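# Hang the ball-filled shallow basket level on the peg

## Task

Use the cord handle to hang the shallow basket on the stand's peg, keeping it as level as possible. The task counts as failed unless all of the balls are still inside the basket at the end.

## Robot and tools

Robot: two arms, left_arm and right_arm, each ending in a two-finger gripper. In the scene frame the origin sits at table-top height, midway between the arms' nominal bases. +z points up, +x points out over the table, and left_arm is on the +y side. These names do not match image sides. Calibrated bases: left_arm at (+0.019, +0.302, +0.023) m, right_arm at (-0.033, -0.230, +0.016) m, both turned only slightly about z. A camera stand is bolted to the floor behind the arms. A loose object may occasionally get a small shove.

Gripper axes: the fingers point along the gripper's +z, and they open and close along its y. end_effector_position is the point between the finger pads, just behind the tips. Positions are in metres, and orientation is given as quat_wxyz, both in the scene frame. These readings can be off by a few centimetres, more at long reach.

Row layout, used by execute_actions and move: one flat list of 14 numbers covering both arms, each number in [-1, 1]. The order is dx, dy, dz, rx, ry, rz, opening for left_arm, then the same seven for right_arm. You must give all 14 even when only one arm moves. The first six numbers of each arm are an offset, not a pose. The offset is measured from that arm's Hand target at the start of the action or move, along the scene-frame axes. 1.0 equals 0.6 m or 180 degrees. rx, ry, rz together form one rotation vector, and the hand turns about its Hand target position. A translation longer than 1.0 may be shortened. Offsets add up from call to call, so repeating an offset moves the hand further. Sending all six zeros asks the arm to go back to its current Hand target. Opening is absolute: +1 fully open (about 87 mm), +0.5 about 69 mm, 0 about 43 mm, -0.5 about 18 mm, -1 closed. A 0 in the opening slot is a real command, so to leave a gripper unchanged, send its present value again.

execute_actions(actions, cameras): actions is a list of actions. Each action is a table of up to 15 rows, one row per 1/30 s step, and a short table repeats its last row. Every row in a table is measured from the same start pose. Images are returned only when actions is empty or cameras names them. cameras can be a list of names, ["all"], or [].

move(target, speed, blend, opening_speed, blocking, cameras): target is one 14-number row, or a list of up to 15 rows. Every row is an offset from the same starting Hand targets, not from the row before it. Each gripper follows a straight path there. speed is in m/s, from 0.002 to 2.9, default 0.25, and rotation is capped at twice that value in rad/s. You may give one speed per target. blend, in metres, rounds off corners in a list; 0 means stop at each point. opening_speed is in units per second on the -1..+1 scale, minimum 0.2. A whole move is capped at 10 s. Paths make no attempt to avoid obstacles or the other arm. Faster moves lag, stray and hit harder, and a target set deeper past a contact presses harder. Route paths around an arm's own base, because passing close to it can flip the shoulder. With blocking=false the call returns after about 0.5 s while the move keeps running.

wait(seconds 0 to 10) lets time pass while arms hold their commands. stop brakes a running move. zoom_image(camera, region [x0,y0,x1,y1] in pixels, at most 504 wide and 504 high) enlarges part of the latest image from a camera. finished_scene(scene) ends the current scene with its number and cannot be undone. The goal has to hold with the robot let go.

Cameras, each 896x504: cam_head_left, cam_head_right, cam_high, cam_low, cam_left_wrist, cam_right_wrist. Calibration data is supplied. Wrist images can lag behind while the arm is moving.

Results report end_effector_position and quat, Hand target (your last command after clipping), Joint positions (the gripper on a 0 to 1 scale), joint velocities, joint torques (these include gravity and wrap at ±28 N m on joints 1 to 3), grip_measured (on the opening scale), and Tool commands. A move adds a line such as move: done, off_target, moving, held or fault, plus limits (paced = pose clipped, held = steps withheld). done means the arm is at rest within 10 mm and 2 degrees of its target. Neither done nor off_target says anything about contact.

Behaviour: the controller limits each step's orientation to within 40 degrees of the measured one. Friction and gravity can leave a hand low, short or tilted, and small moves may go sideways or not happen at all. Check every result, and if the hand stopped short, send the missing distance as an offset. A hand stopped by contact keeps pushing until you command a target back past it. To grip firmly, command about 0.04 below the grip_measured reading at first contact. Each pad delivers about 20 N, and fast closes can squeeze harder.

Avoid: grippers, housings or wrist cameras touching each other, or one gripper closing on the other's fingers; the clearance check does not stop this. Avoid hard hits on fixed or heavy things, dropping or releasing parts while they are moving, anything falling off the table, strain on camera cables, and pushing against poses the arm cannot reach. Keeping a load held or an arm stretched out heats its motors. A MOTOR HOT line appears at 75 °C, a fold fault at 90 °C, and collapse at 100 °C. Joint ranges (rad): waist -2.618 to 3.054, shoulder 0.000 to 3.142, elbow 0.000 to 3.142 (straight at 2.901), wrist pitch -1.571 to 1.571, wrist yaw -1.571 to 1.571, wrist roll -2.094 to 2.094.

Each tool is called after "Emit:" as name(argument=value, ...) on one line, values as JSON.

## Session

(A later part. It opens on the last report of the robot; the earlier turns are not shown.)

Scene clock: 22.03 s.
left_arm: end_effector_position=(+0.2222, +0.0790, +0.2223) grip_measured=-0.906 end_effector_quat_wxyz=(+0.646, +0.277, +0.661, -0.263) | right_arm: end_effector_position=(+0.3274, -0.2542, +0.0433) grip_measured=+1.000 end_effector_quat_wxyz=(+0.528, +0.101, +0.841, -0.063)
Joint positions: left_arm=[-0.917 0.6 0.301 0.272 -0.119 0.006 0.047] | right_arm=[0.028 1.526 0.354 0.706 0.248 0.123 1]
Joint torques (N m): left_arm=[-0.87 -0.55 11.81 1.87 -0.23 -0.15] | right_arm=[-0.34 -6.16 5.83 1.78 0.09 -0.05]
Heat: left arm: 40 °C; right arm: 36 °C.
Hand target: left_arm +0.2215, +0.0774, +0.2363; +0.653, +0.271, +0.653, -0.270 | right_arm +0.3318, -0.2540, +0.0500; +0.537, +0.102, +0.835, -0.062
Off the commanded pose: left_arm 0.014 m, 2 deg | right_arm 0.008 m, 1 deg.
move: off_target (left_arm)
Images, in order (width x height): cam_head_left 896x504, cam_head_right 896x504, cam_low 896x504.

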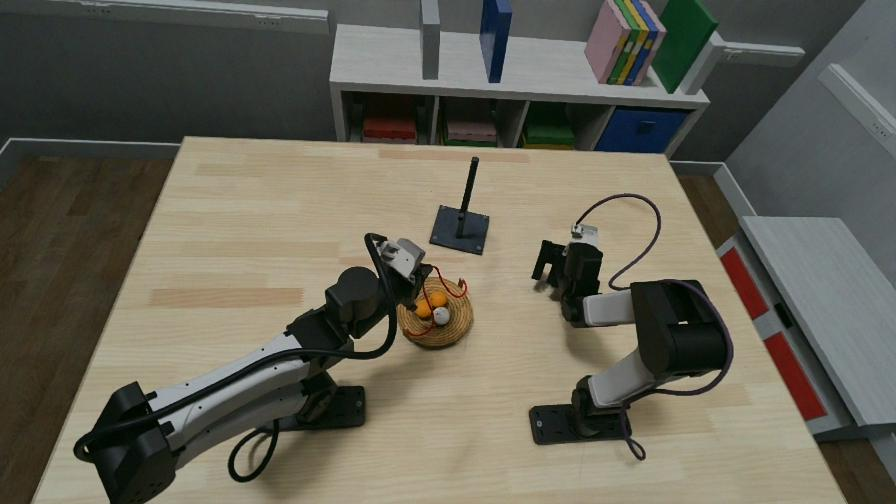

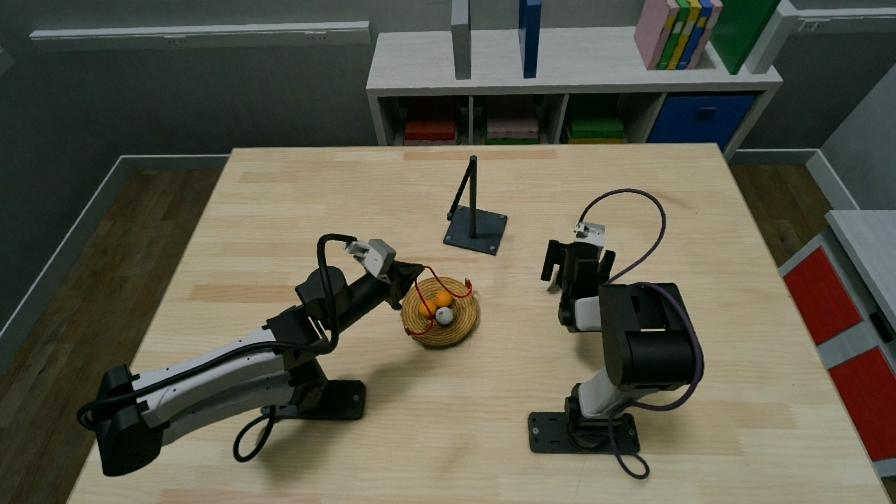

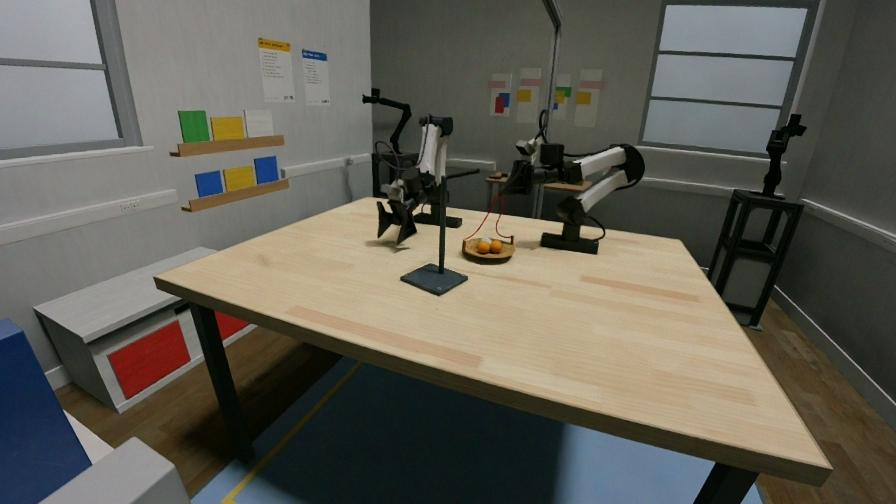

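Emit:
move(target=[[0,0,0.03,0,0,0,-1,0,0,0,0,0,0,1],[-0.035,0.01,0.125,0,0,0,-1,0,0,0,0,0,0,1]], speed=0.06, blend=[0.01,0], cameras=["cam_head_left","cam_head_right","cam_low"])

Emit:
zoom_image(camera="cam_low", region=[420, 120, 600, 280])

Emit:
zoom_image(camera="cam_head_right", region=[360, 140, 520, 360])

Scene clock: 24.60 s.
left_arm: end_effector_position=(+0.2024, +0.0826, +0.2911) grip_measured=-0.911 end_effector_quat_wxyz=(+0.640, +0.283, +0.666, -0.259) | right_arm: end_effector_position=(+0.3274, -0.2542, +0.0433) grip_measured=+1.000 end_effector_quat_wxyz=(+0.528, +0.101, +0.841, -0.063)
Joint positions: left_arm=[-1.03 0.566 0.592 -0.074 -0.228 0.006 0.045] | right_arm=[0.028 1.526 0.354 0.706 0.248 0.123 1]
Joint torques (N m): left_arm=[-1.13 -0.39 12.21 2.02 -0.33 -0.14] | right_arm=[-0.44 -6.04 5.96 1.77 0.12 -0.04]
Heat: left arm: 41 °C; right arm: 36 °C.
Hand target: left_arm +0.2006, +0.0834, +0.3113; +0.653, +0.271, +0.653, -0.270 | right_arm +0.3318, -0.2540, +0.0500; +0.537, +0.102, +0.835, -0.062
Off the commanded pose: left_arm 0.020 m, 3 deg | right_arm 0.008 m, 1 deg.
move: off_target (left_arm); blend cut to 0.009 m at target 1
Images, in order (width x height): cam_head_left 896x504, cam_head_right 896x504, cam_low 896x504.

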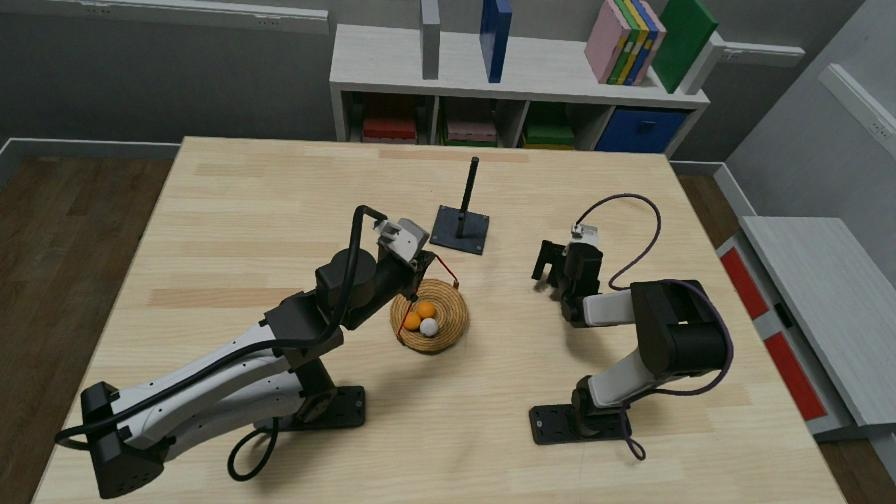

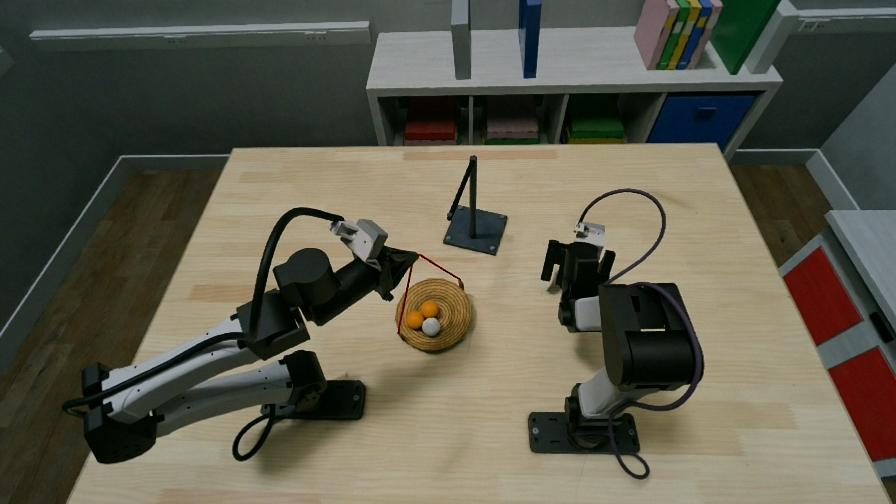

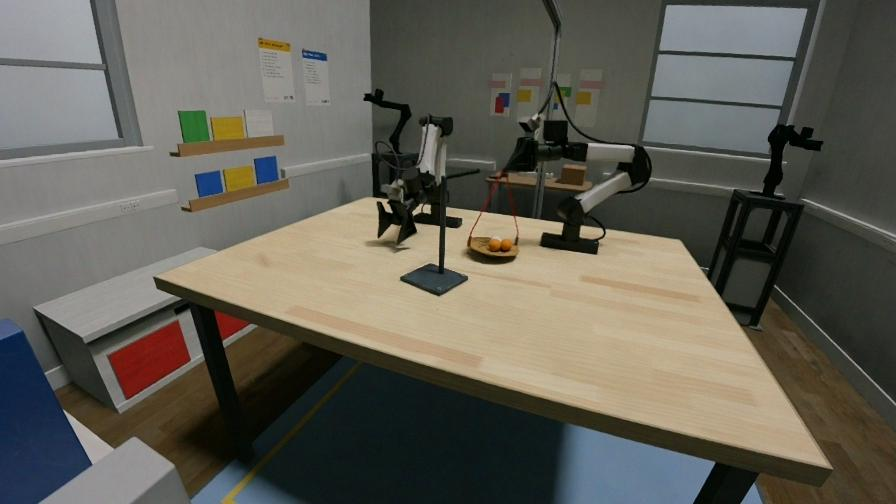

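Scaled by 2.800 from the camera's 896x504 image, which has a finer 1280x720 frame.

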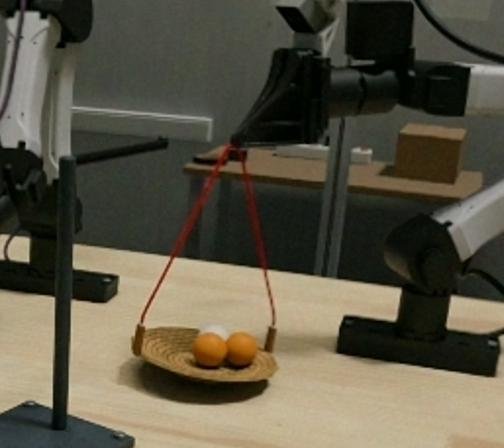

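Scaled by 2.291 from the camera's 896x504 image, which has a finer 1280x720 frame.

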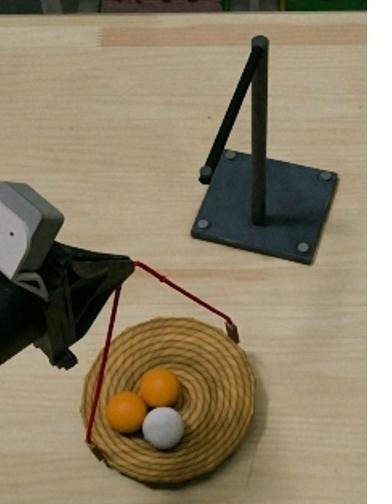

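Emit:
move(target=[0,0,0.055,0.21,0.088,-0.238,-1,0,0,0,0,0,0,1], speed=0.15, cameras=["cam_head_left","cam_head_right","cam_low","cam_high"])

Emit:
zoom_image(camera="cam_low", region=[400, 90, 580, 270])

Emit:
zoom_image(camera="cam_head_right", region=[360, 140, 520, 360])

Emit:
zoom_image(camera="cam_head_left", region=[360, 140, 520, 360])

Scene clock: 29.10 s.
left_arm: end_effector_position=(+0.1981, +0.0870, +0.3365) grip_measured=-0.911 end_effector_quat_wxyz=(+0.288, +0.634, +0.655, -0.294) | right_arm: end_effector_position=(+0.3274, -0.2542, +0.0433) grip_measured=+1.000 end_effector_quat_wxyz=(+0.528, +0.101, +0.841, -0.063)
Joint positions: left_arm=[-0.568 1.385 1.788 -1.433 0.689 0.787 0.044] | right_arm=[0.028 1.526 0.354 0.706 0.248 0.123 1]
Joint torques (N m): left_arm=[0.06 -2.74 9.83 1.24 0.39 0.09] | right_arm=[-0.44 -6.15 5.94 1.8 0.08 -0.04]
Heat: left arm: 41 °C; right arm: 36 °C.
Hand target: left_arm +0.2006, +0.0833, +0.3443; +0.299, +0.640, +0.642, -0.298 | right_arm +0.3318, -0.2540, +0.0500; +0.537, +0.102, +0.835, -0.062
Off the commanded pose: left_arm 0.009 m, 2 deg | right_arm 0.008 m, 1 deg.
move: done
Images, in order (width x height): cam_head_left 896x504, cam_head_right 896x504, cam_high 896x504, cam_low 896x504.

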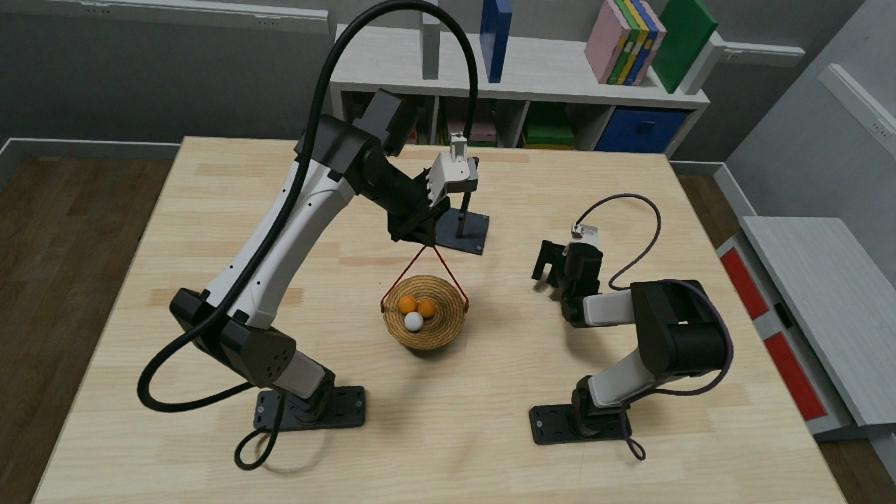

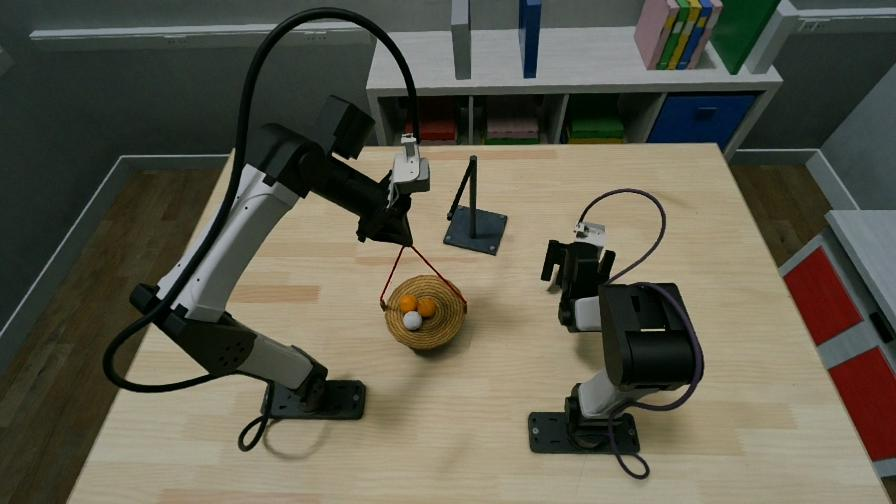

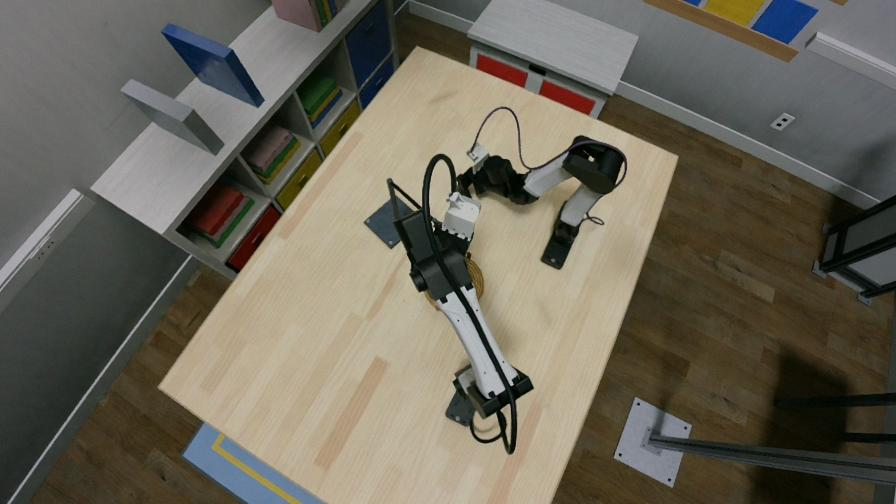

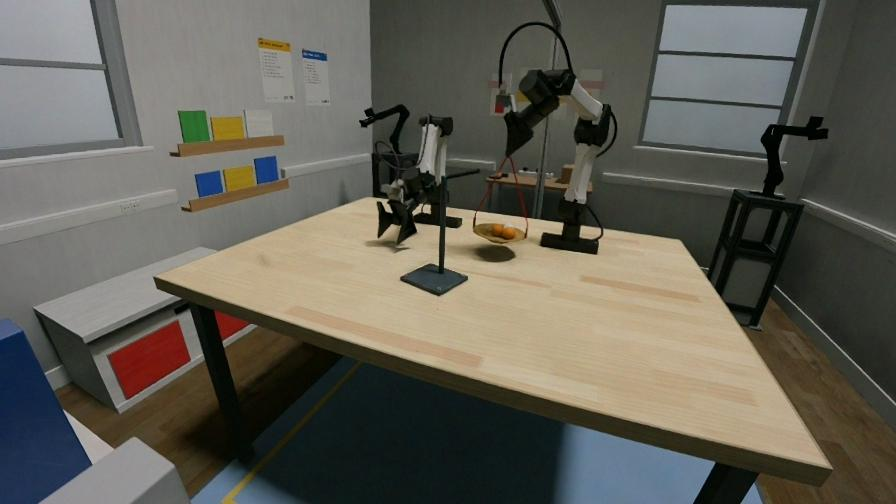

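Scaled by 2.800 from the camera's 896x504 image, which has a finer 1280x720 frame.

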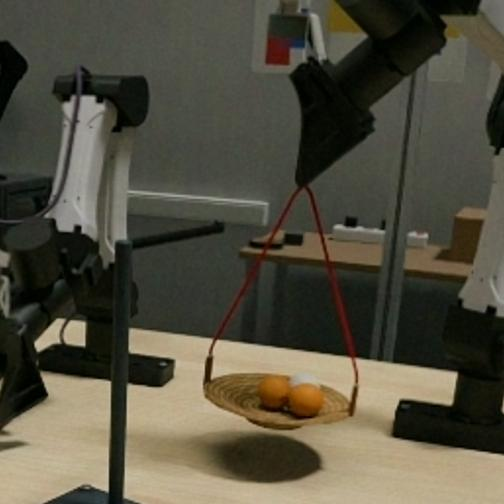

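Scaled by 2.291 from the camera's 896x504 image, which has a finer 1280x720 frame.

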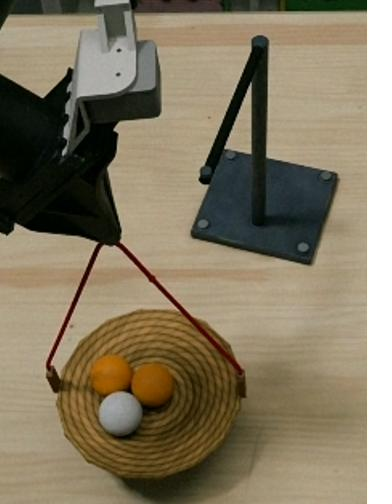

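Scaled by 2.291 from the camera's 896x504 image, which has a finer 1280x720 frame.

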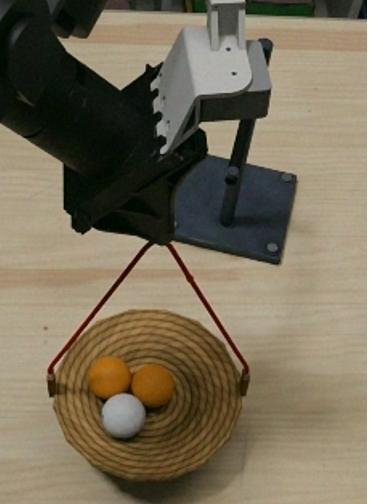

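Emit:
move(target=[0.085,-0.0925,0.006,0,0,0,-1,0,0,0,0,0,0,1], speed=0.06, cameras=["cam_head_left","cam_head_right","cam_low"])

Emit:
zoom_image(camera="cam_low", region=[400, 90, 580, 270])

Emit:
zoom_image(camera="cam_head_right", region=[380, 140, 540, 300])

Emit:
zoom_image(camera="cam_head_left", region=[380, 140, 540, 300])

Scene clock: 31.53 s.
left_arm: end_effector_position=(+0.2476, +0.0349, +0.3404) grip_measured=-0.911 end_effector_quat_wxyz=(+0.285, +0.639, +0.649, -0.297) | right_arm: end_effector_position=(+0.3274, -0.2542, +0.0433) grip_measured=+1.000 end_effector_quat_wxyz=(+0.528, +0.101, +0.841, -0.063)
Joint positions: left_arm=[-0.629 1.646 2.042 -1.396 0.668 0.739 0.044] | right_arm=[0.028 1.526 0.354 0.706 0.248 0.123 1]
Joint torques (N m): left_arm=[-1.06 -4.97 9.95 1.41 0.19 -0.21] | right_arm=[-0.49 -6.2 5.79 1.75 0.12 -0.04]
Heat: left arm: 42 °C; right arm: 36 °C.
Hand target: left_arm +0.2515, +0.0278, +0.3478; +0.299, +0.640, +0.642, -0.298 | right_arm +0.3318, -0.2540, +0.0500; +0.537, +0.102, +0.835, -0.062
Off the commanded pose: left_arm 0.011 m, 2 deg | right_arm 0.008 m, 1 deg.
move: off_target (left_arm)
Images, in order (width x height): cam_head_left 896x504, cam_head_right 896x504, cam_low 896x504.

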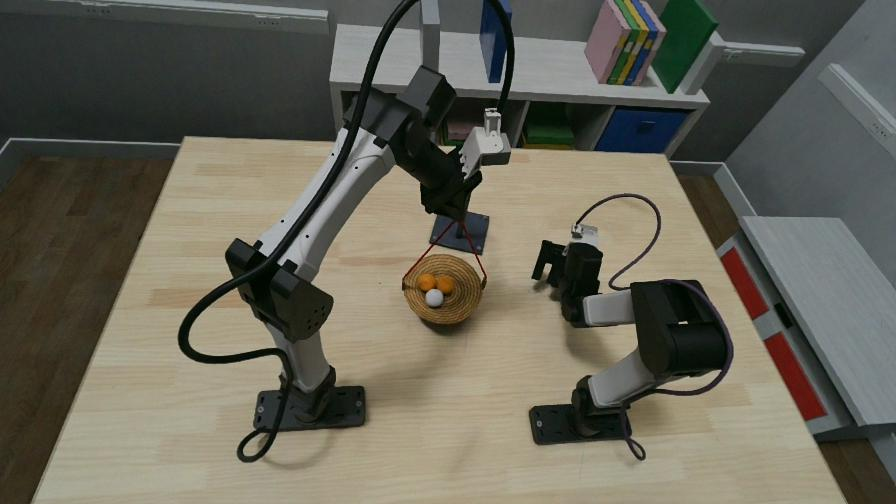

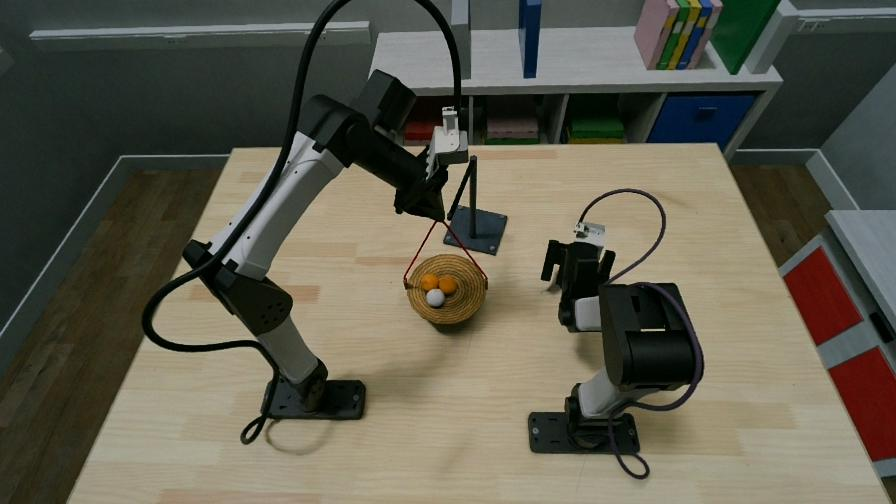

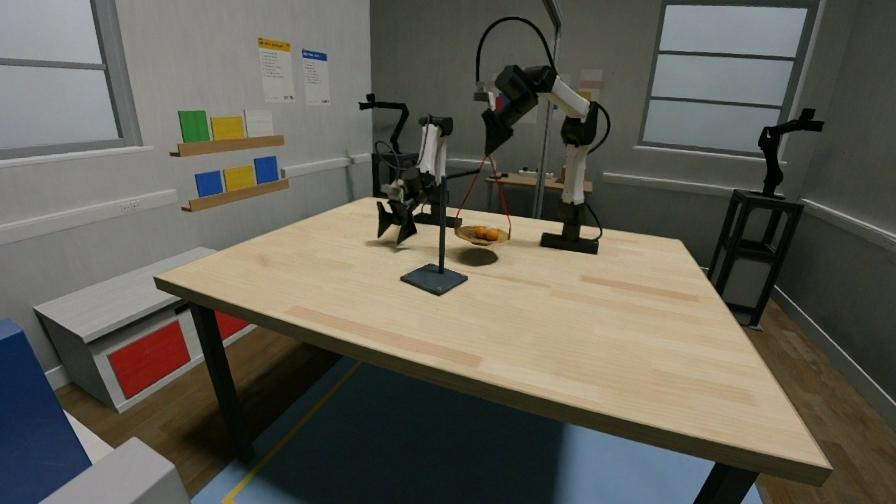

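Scaled by 2.800 from the camera's 896x504 image, which has a finer 1280x720 frame.

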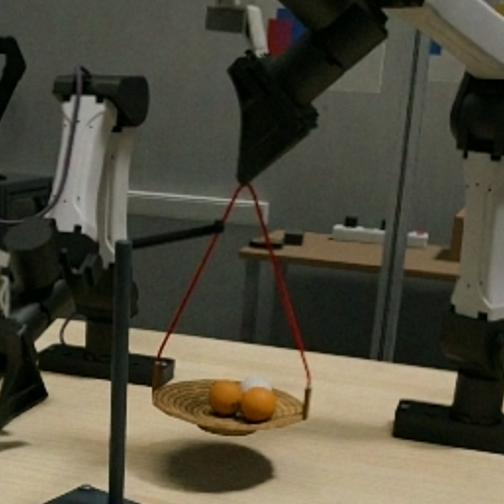

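Scaled by 3.150 from the camera's 896x504 image, which has a finer 1280x720 frame.

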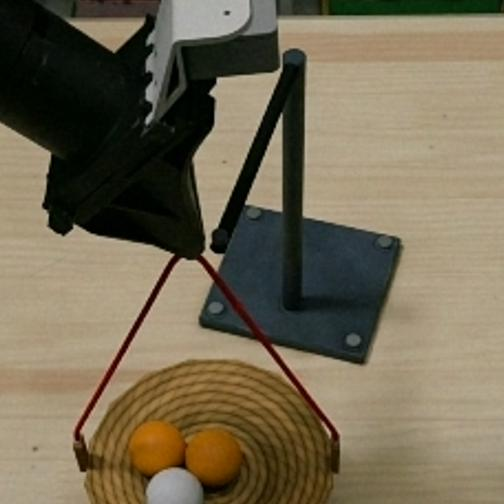

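Scaled by 3.150 from the camera's 896x504 image, which has a finer 1280x720 frame.

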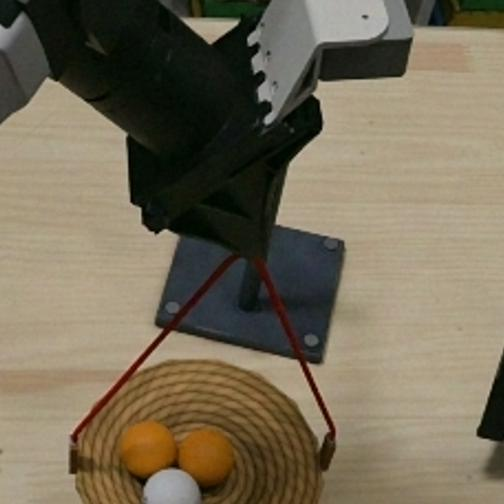

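Emit:
move(target=[0.15,-0.046,0.002,0,0,0,-1,0,0,0,0,0,0,1], speed=0.05, cameras=["cam_head_left","cam_head_right","cam_low"])

Emit:
zoom_image(camera="cam_low", region=[380, 90, 560, 270])

Emit:
zoom_image(camera="cam_head_right", region=[380, 140, 540, 300])

Emit:
zoom_image(camera="cam_head_left", region=[380, 140, 540, 300])

Scene clock: 34.10 s.
left_arm: end_effector_position=(+0.3371, +0.0021, +0.3464) grip_measured=-0.911 end_effector_quat_wxyz=(+0.312, +0.630, +0.648, -0.293) | right_arm: end_effector_position=(+0.3274, -0.2542, +0.0433) grip_measured=+1.000 end_effector_quat_wxyz=(+0.528, +0.101, +0.841, -0.063)
Joint positions: left_arm=[-0.563 2.115 2.719 -1.576 0.696 0.772 0.044] | right_arm=[0.028 1.526 0.354 0.706 0.248 0.123 1]
Joint torques (N m): left_arm=[0.39 -7.53 8.75 1.28 0.38 0.03] | right_arm=[-0.43 -6.22 5.85 1.74 0.12 -0.08]
Heat: left arm: 42 °C; right arm: 36 °C.
Hand target: left_arm +0.3416, +0.0003, +0.3491; +0.299, +0.640, +0.642, -0.298 | right_arm +0.3318, -0.2540, +0.0500; +0.537, +0.102, +0.835, -0.062
Off the commanded pose: left_arm 0.005 m, 2 deg | right_arm 0.008 m, 1 deg.
joint read past its limit (left arm) — joint 4 (wrist pitch), lower limit.
joint sent to its limit (left arm) — joint 4 (wrist pitch), lower limit. The joint targets are off in orientation, not in position.
move: done
Images, in order (width x height): cam_head_left 896x504, cam_head_right 896x504, cam_low 896x504.

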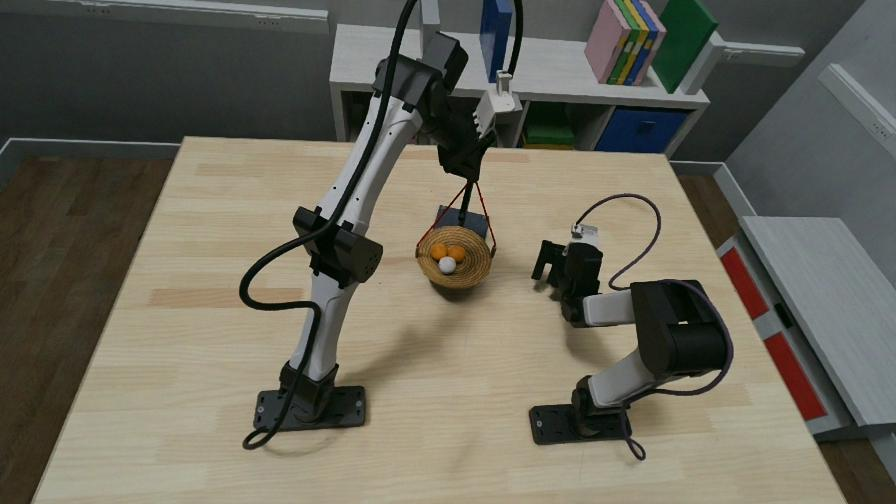

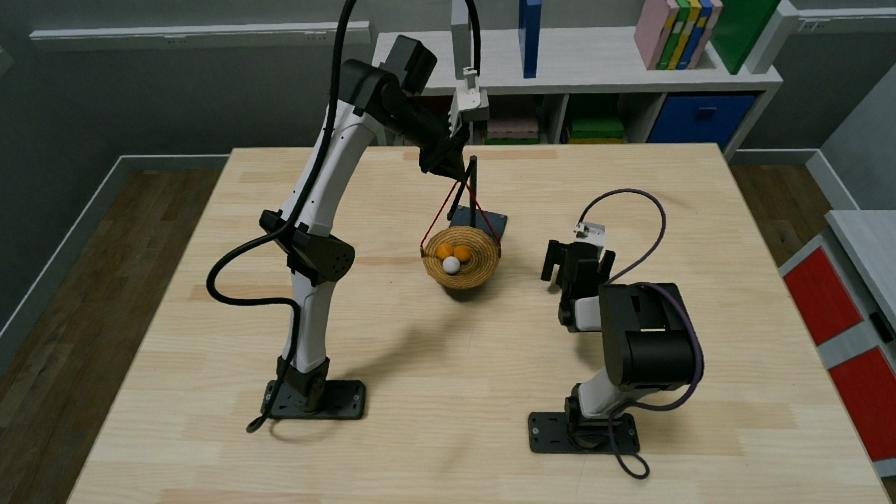

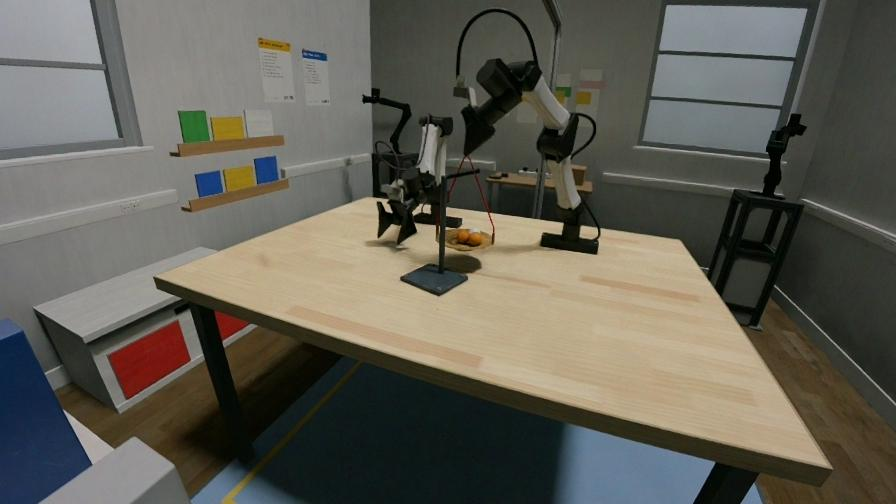

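Scaled by 2.800 from the camera's 896x504 image, which has a finer 1280x720 frame.

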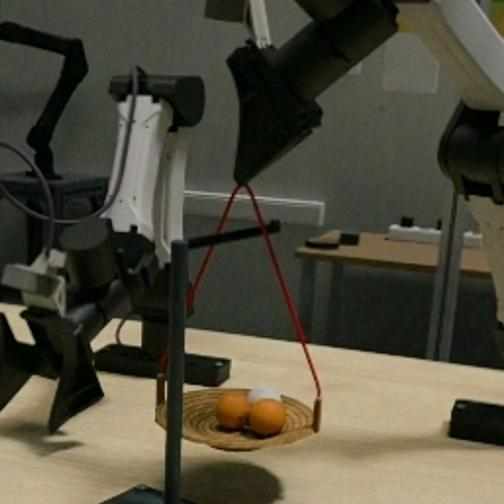

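Scaled by 3.150 from the camera's 896x504 image, which has a finer 1280x720 frame.

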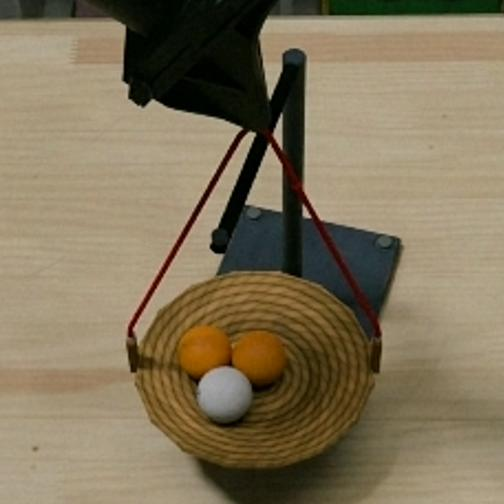

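Scaled by 3.150 from the camera's 896x504 image, which has a finer 1280x720 frame.

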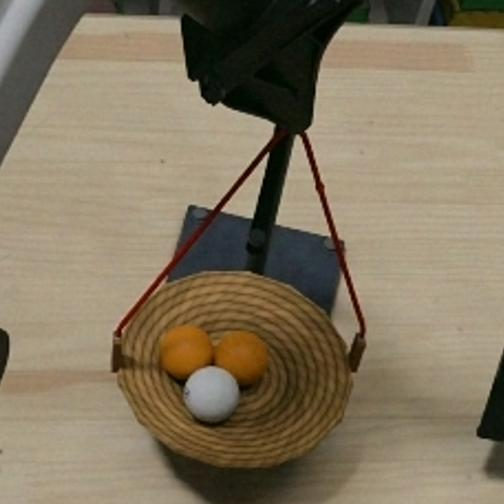

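Emit:
move(target=[[-0.03,0.011,0,0,0,0,-1,0,0,0,0,0,0,1],[-0.03,0.011,-0.043,0,0,0,-1,0,0,0,0,0,0,1]], speed=0.04, cameras=["cam_head_left","cam_head_right","cam_low"])

Emit:
zoom_image(camera="cam_low", region=[380, 90, 560, 270])

Emit:
zoom_image(camera="cam_head_right", region=[380, 140, 540, 300])

Emit:
zoom_image(camera="cam_head_left", region=[380, 140, 540, 300])

Scene clock: 36.83 s.
left_arm: end_effector_position=(+0.3259, +0.0091, +0.3061) grip_measured=-0.911 end_effector_quat_wxyz=(+0.268, +0.631, +0.663, -0.301) | right_arm: end_effector_position=(+0.3274, -0.2542, +0.0433) grip_measured=+1.000 end_effector_quat_wxyz=(+0.528, +0.101, +0.841, -0.063)
Joint positions: left_arm=[-0.563 1.973 2.325 -1.429 0.698 0.79 0.044] | right_arm=[0.028 1.526 0.354 0.706 0.248 0.123 1]
Joint torques (N m): left_arm=[-0.81 -12.3 6.31 1.45 0.31 0.08] | right_arm=[-0.43 -6.09 5.9 1.79 0.11 -0.03]
Heat: left arm: 42 °C; right arm: 36 °C.
Hand target: left_arm +0.3236, +0.0069, +0.3232; +0.299, +0.640, +0.642, -0.298 | right_arm +0.3318, -0.2540, +0.0500; +0.537, +0.102, +0.835, -0.062
Off the commanded pose: left_arm 0.018 m, 4 deg | right_arm 0.008 m, 1 deg.
move: off_target (left_arm)
Images, in order (width x height): cam_head_left 896x504, cam_head_right 896x504, cam_low 896x504.

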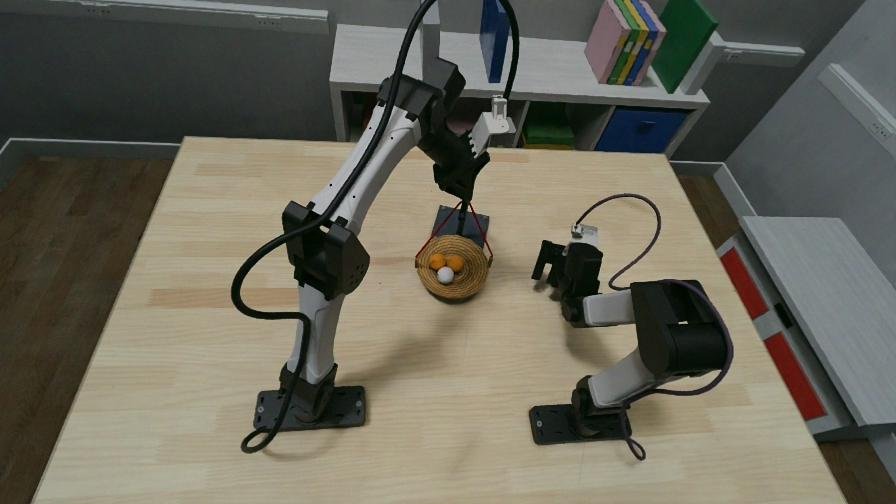

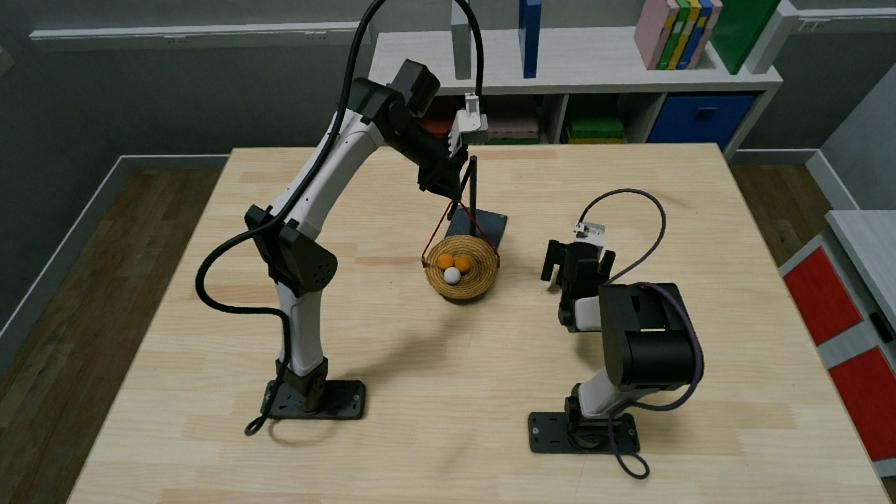

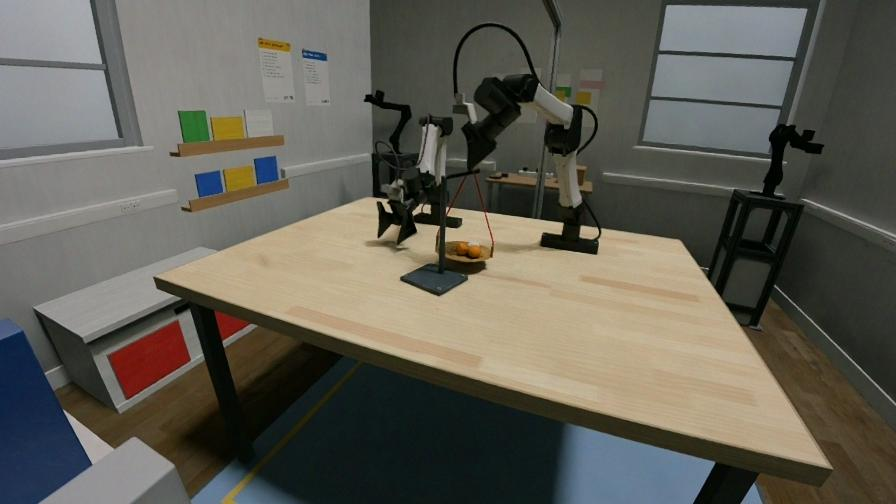

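Scaled by 2.800 from the camera's 896x504 image, which has a finer 1280x720 frame.

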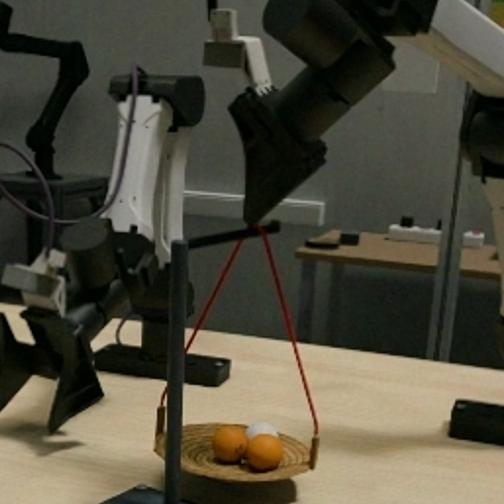

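Scaled by 3.150 from the camera's 896x504 image, which has a finer 1280x720 frame.

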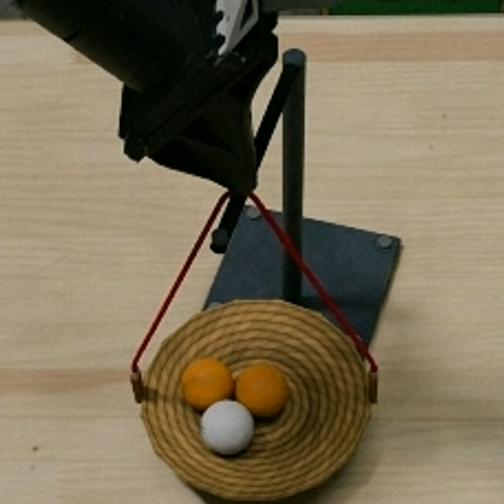

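Scaled by 3.150 from the camera's 896x504 image, which has a finer 1280x720 frame.

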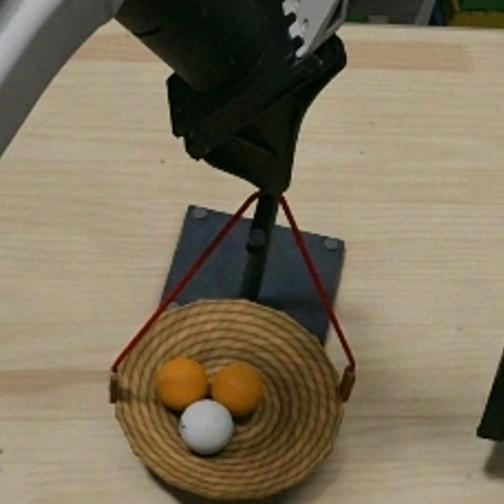

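Emit:
move(target=[0,0,-0.006,0,0,0,-0.5,0,0,0,0,0,0,1], opening_speed=0.25, cameras=["cam_head_left","cam_head_right","cam_low"])

Emit:
zoom_image(camera="cam_low", region=[380, 90, 560, 270])

Emit:
zoom_image(camera="cam_head_right", region=[380, 140, 540, 300])

Emit:
zoom_image(camera="cam_head_left", region=[380, 140, 540, 300])

Scene clock: 39.33 s.
left_arm: end_effector_position=(+0.3287, +0.0068, +0.3066) grip_measured=-0.500 end_effector_quat_wxyz=(+0.280, +0.632, +0.657, -0.300) | right_arm: end_effector_position=(+0.3274, -0.2542, +0.0433) grip_measured=+1.000 end_effector_quat_wxyz=(+0.528, +0.101, +0.841, -0.063)
Joint positions: left_arm=[-0.563 1.955 2.288 -1.384 0.701 0.79 0.25] | right_arm=[0.028 1.526 0.354 0.706 0.248 0.123 1]
Joint torques (N m): left_arm=[-0.72 -11.9 6.02 1.31 0.27 0.05] | right_arm=[-0.5 -6.08 5.85 1.75 0.1 -0.01]
Heat: left arm: 42 °C; right arm: 36 °C.
Hand target: left_arm +0.3236, +0.0069, +0.3198; +0.299, +0.640, +0.642, -0.298 | right_arm +0.3318, -0.2540, +0.0500; +0.537, +0.102, +0.835, -0.062
Off the commanded pose: left_arm 0.014 m, 3 deg | right_arm 0.008 m, 1 deg.
move: off_target (left_arm)
Images, in order (width x height): cam_head_left 896x504, cam_head_right 896x504, cam_low 896x504.

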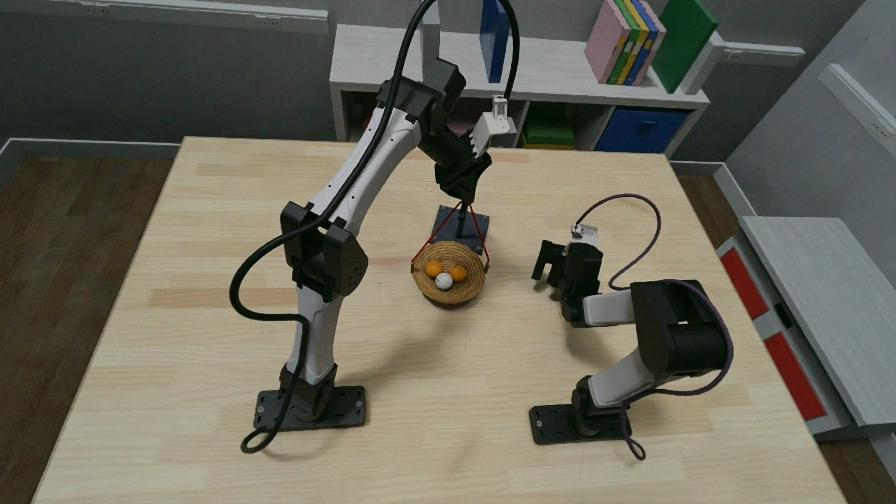

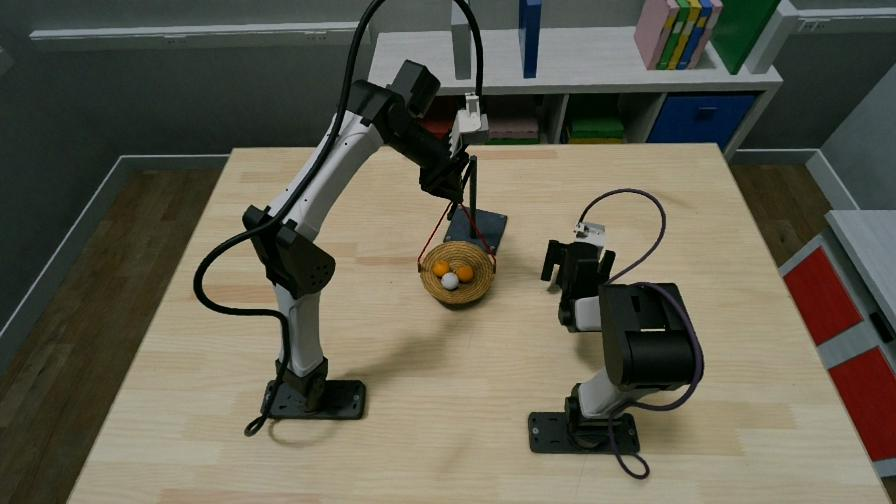

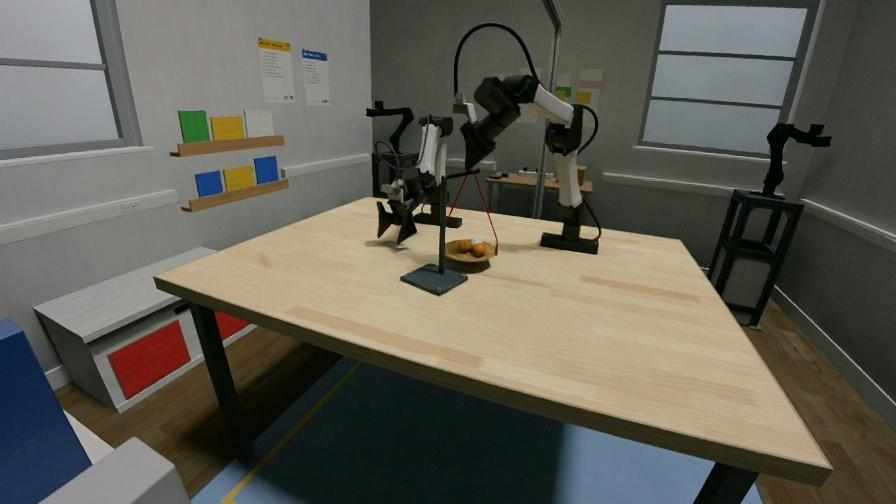

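Scaled by 2.800 from the camera's 896x504 image, which has a finer 1280x720 frame.

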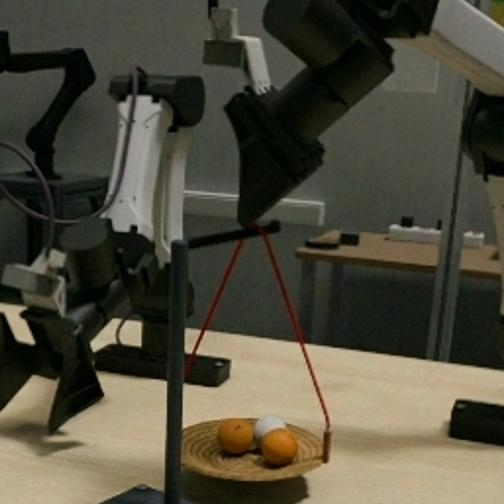

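Scaled by 3.150 from the camera's 896x504 image, which has a finer 1280x720 frame.

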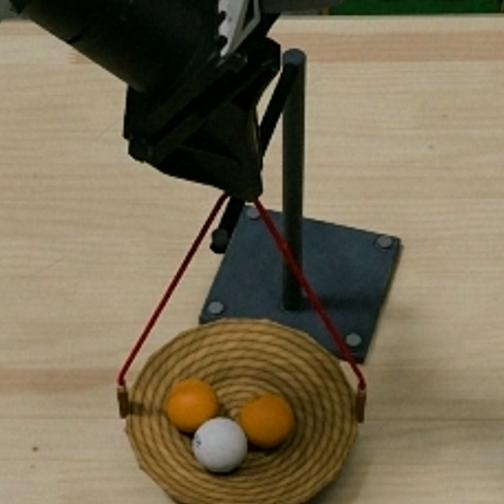

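Scaled by 3.150 from the camera's 896x504 image, which has a finer 1280x720 frame.

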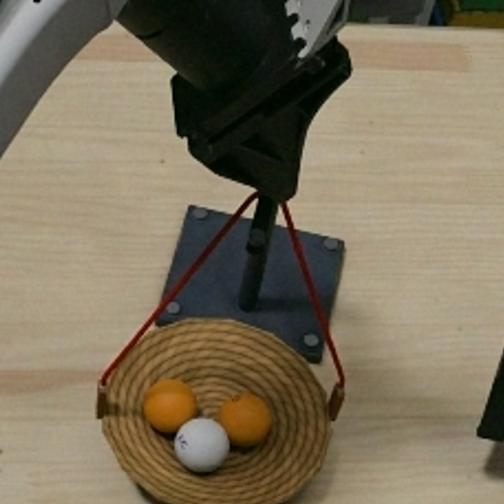

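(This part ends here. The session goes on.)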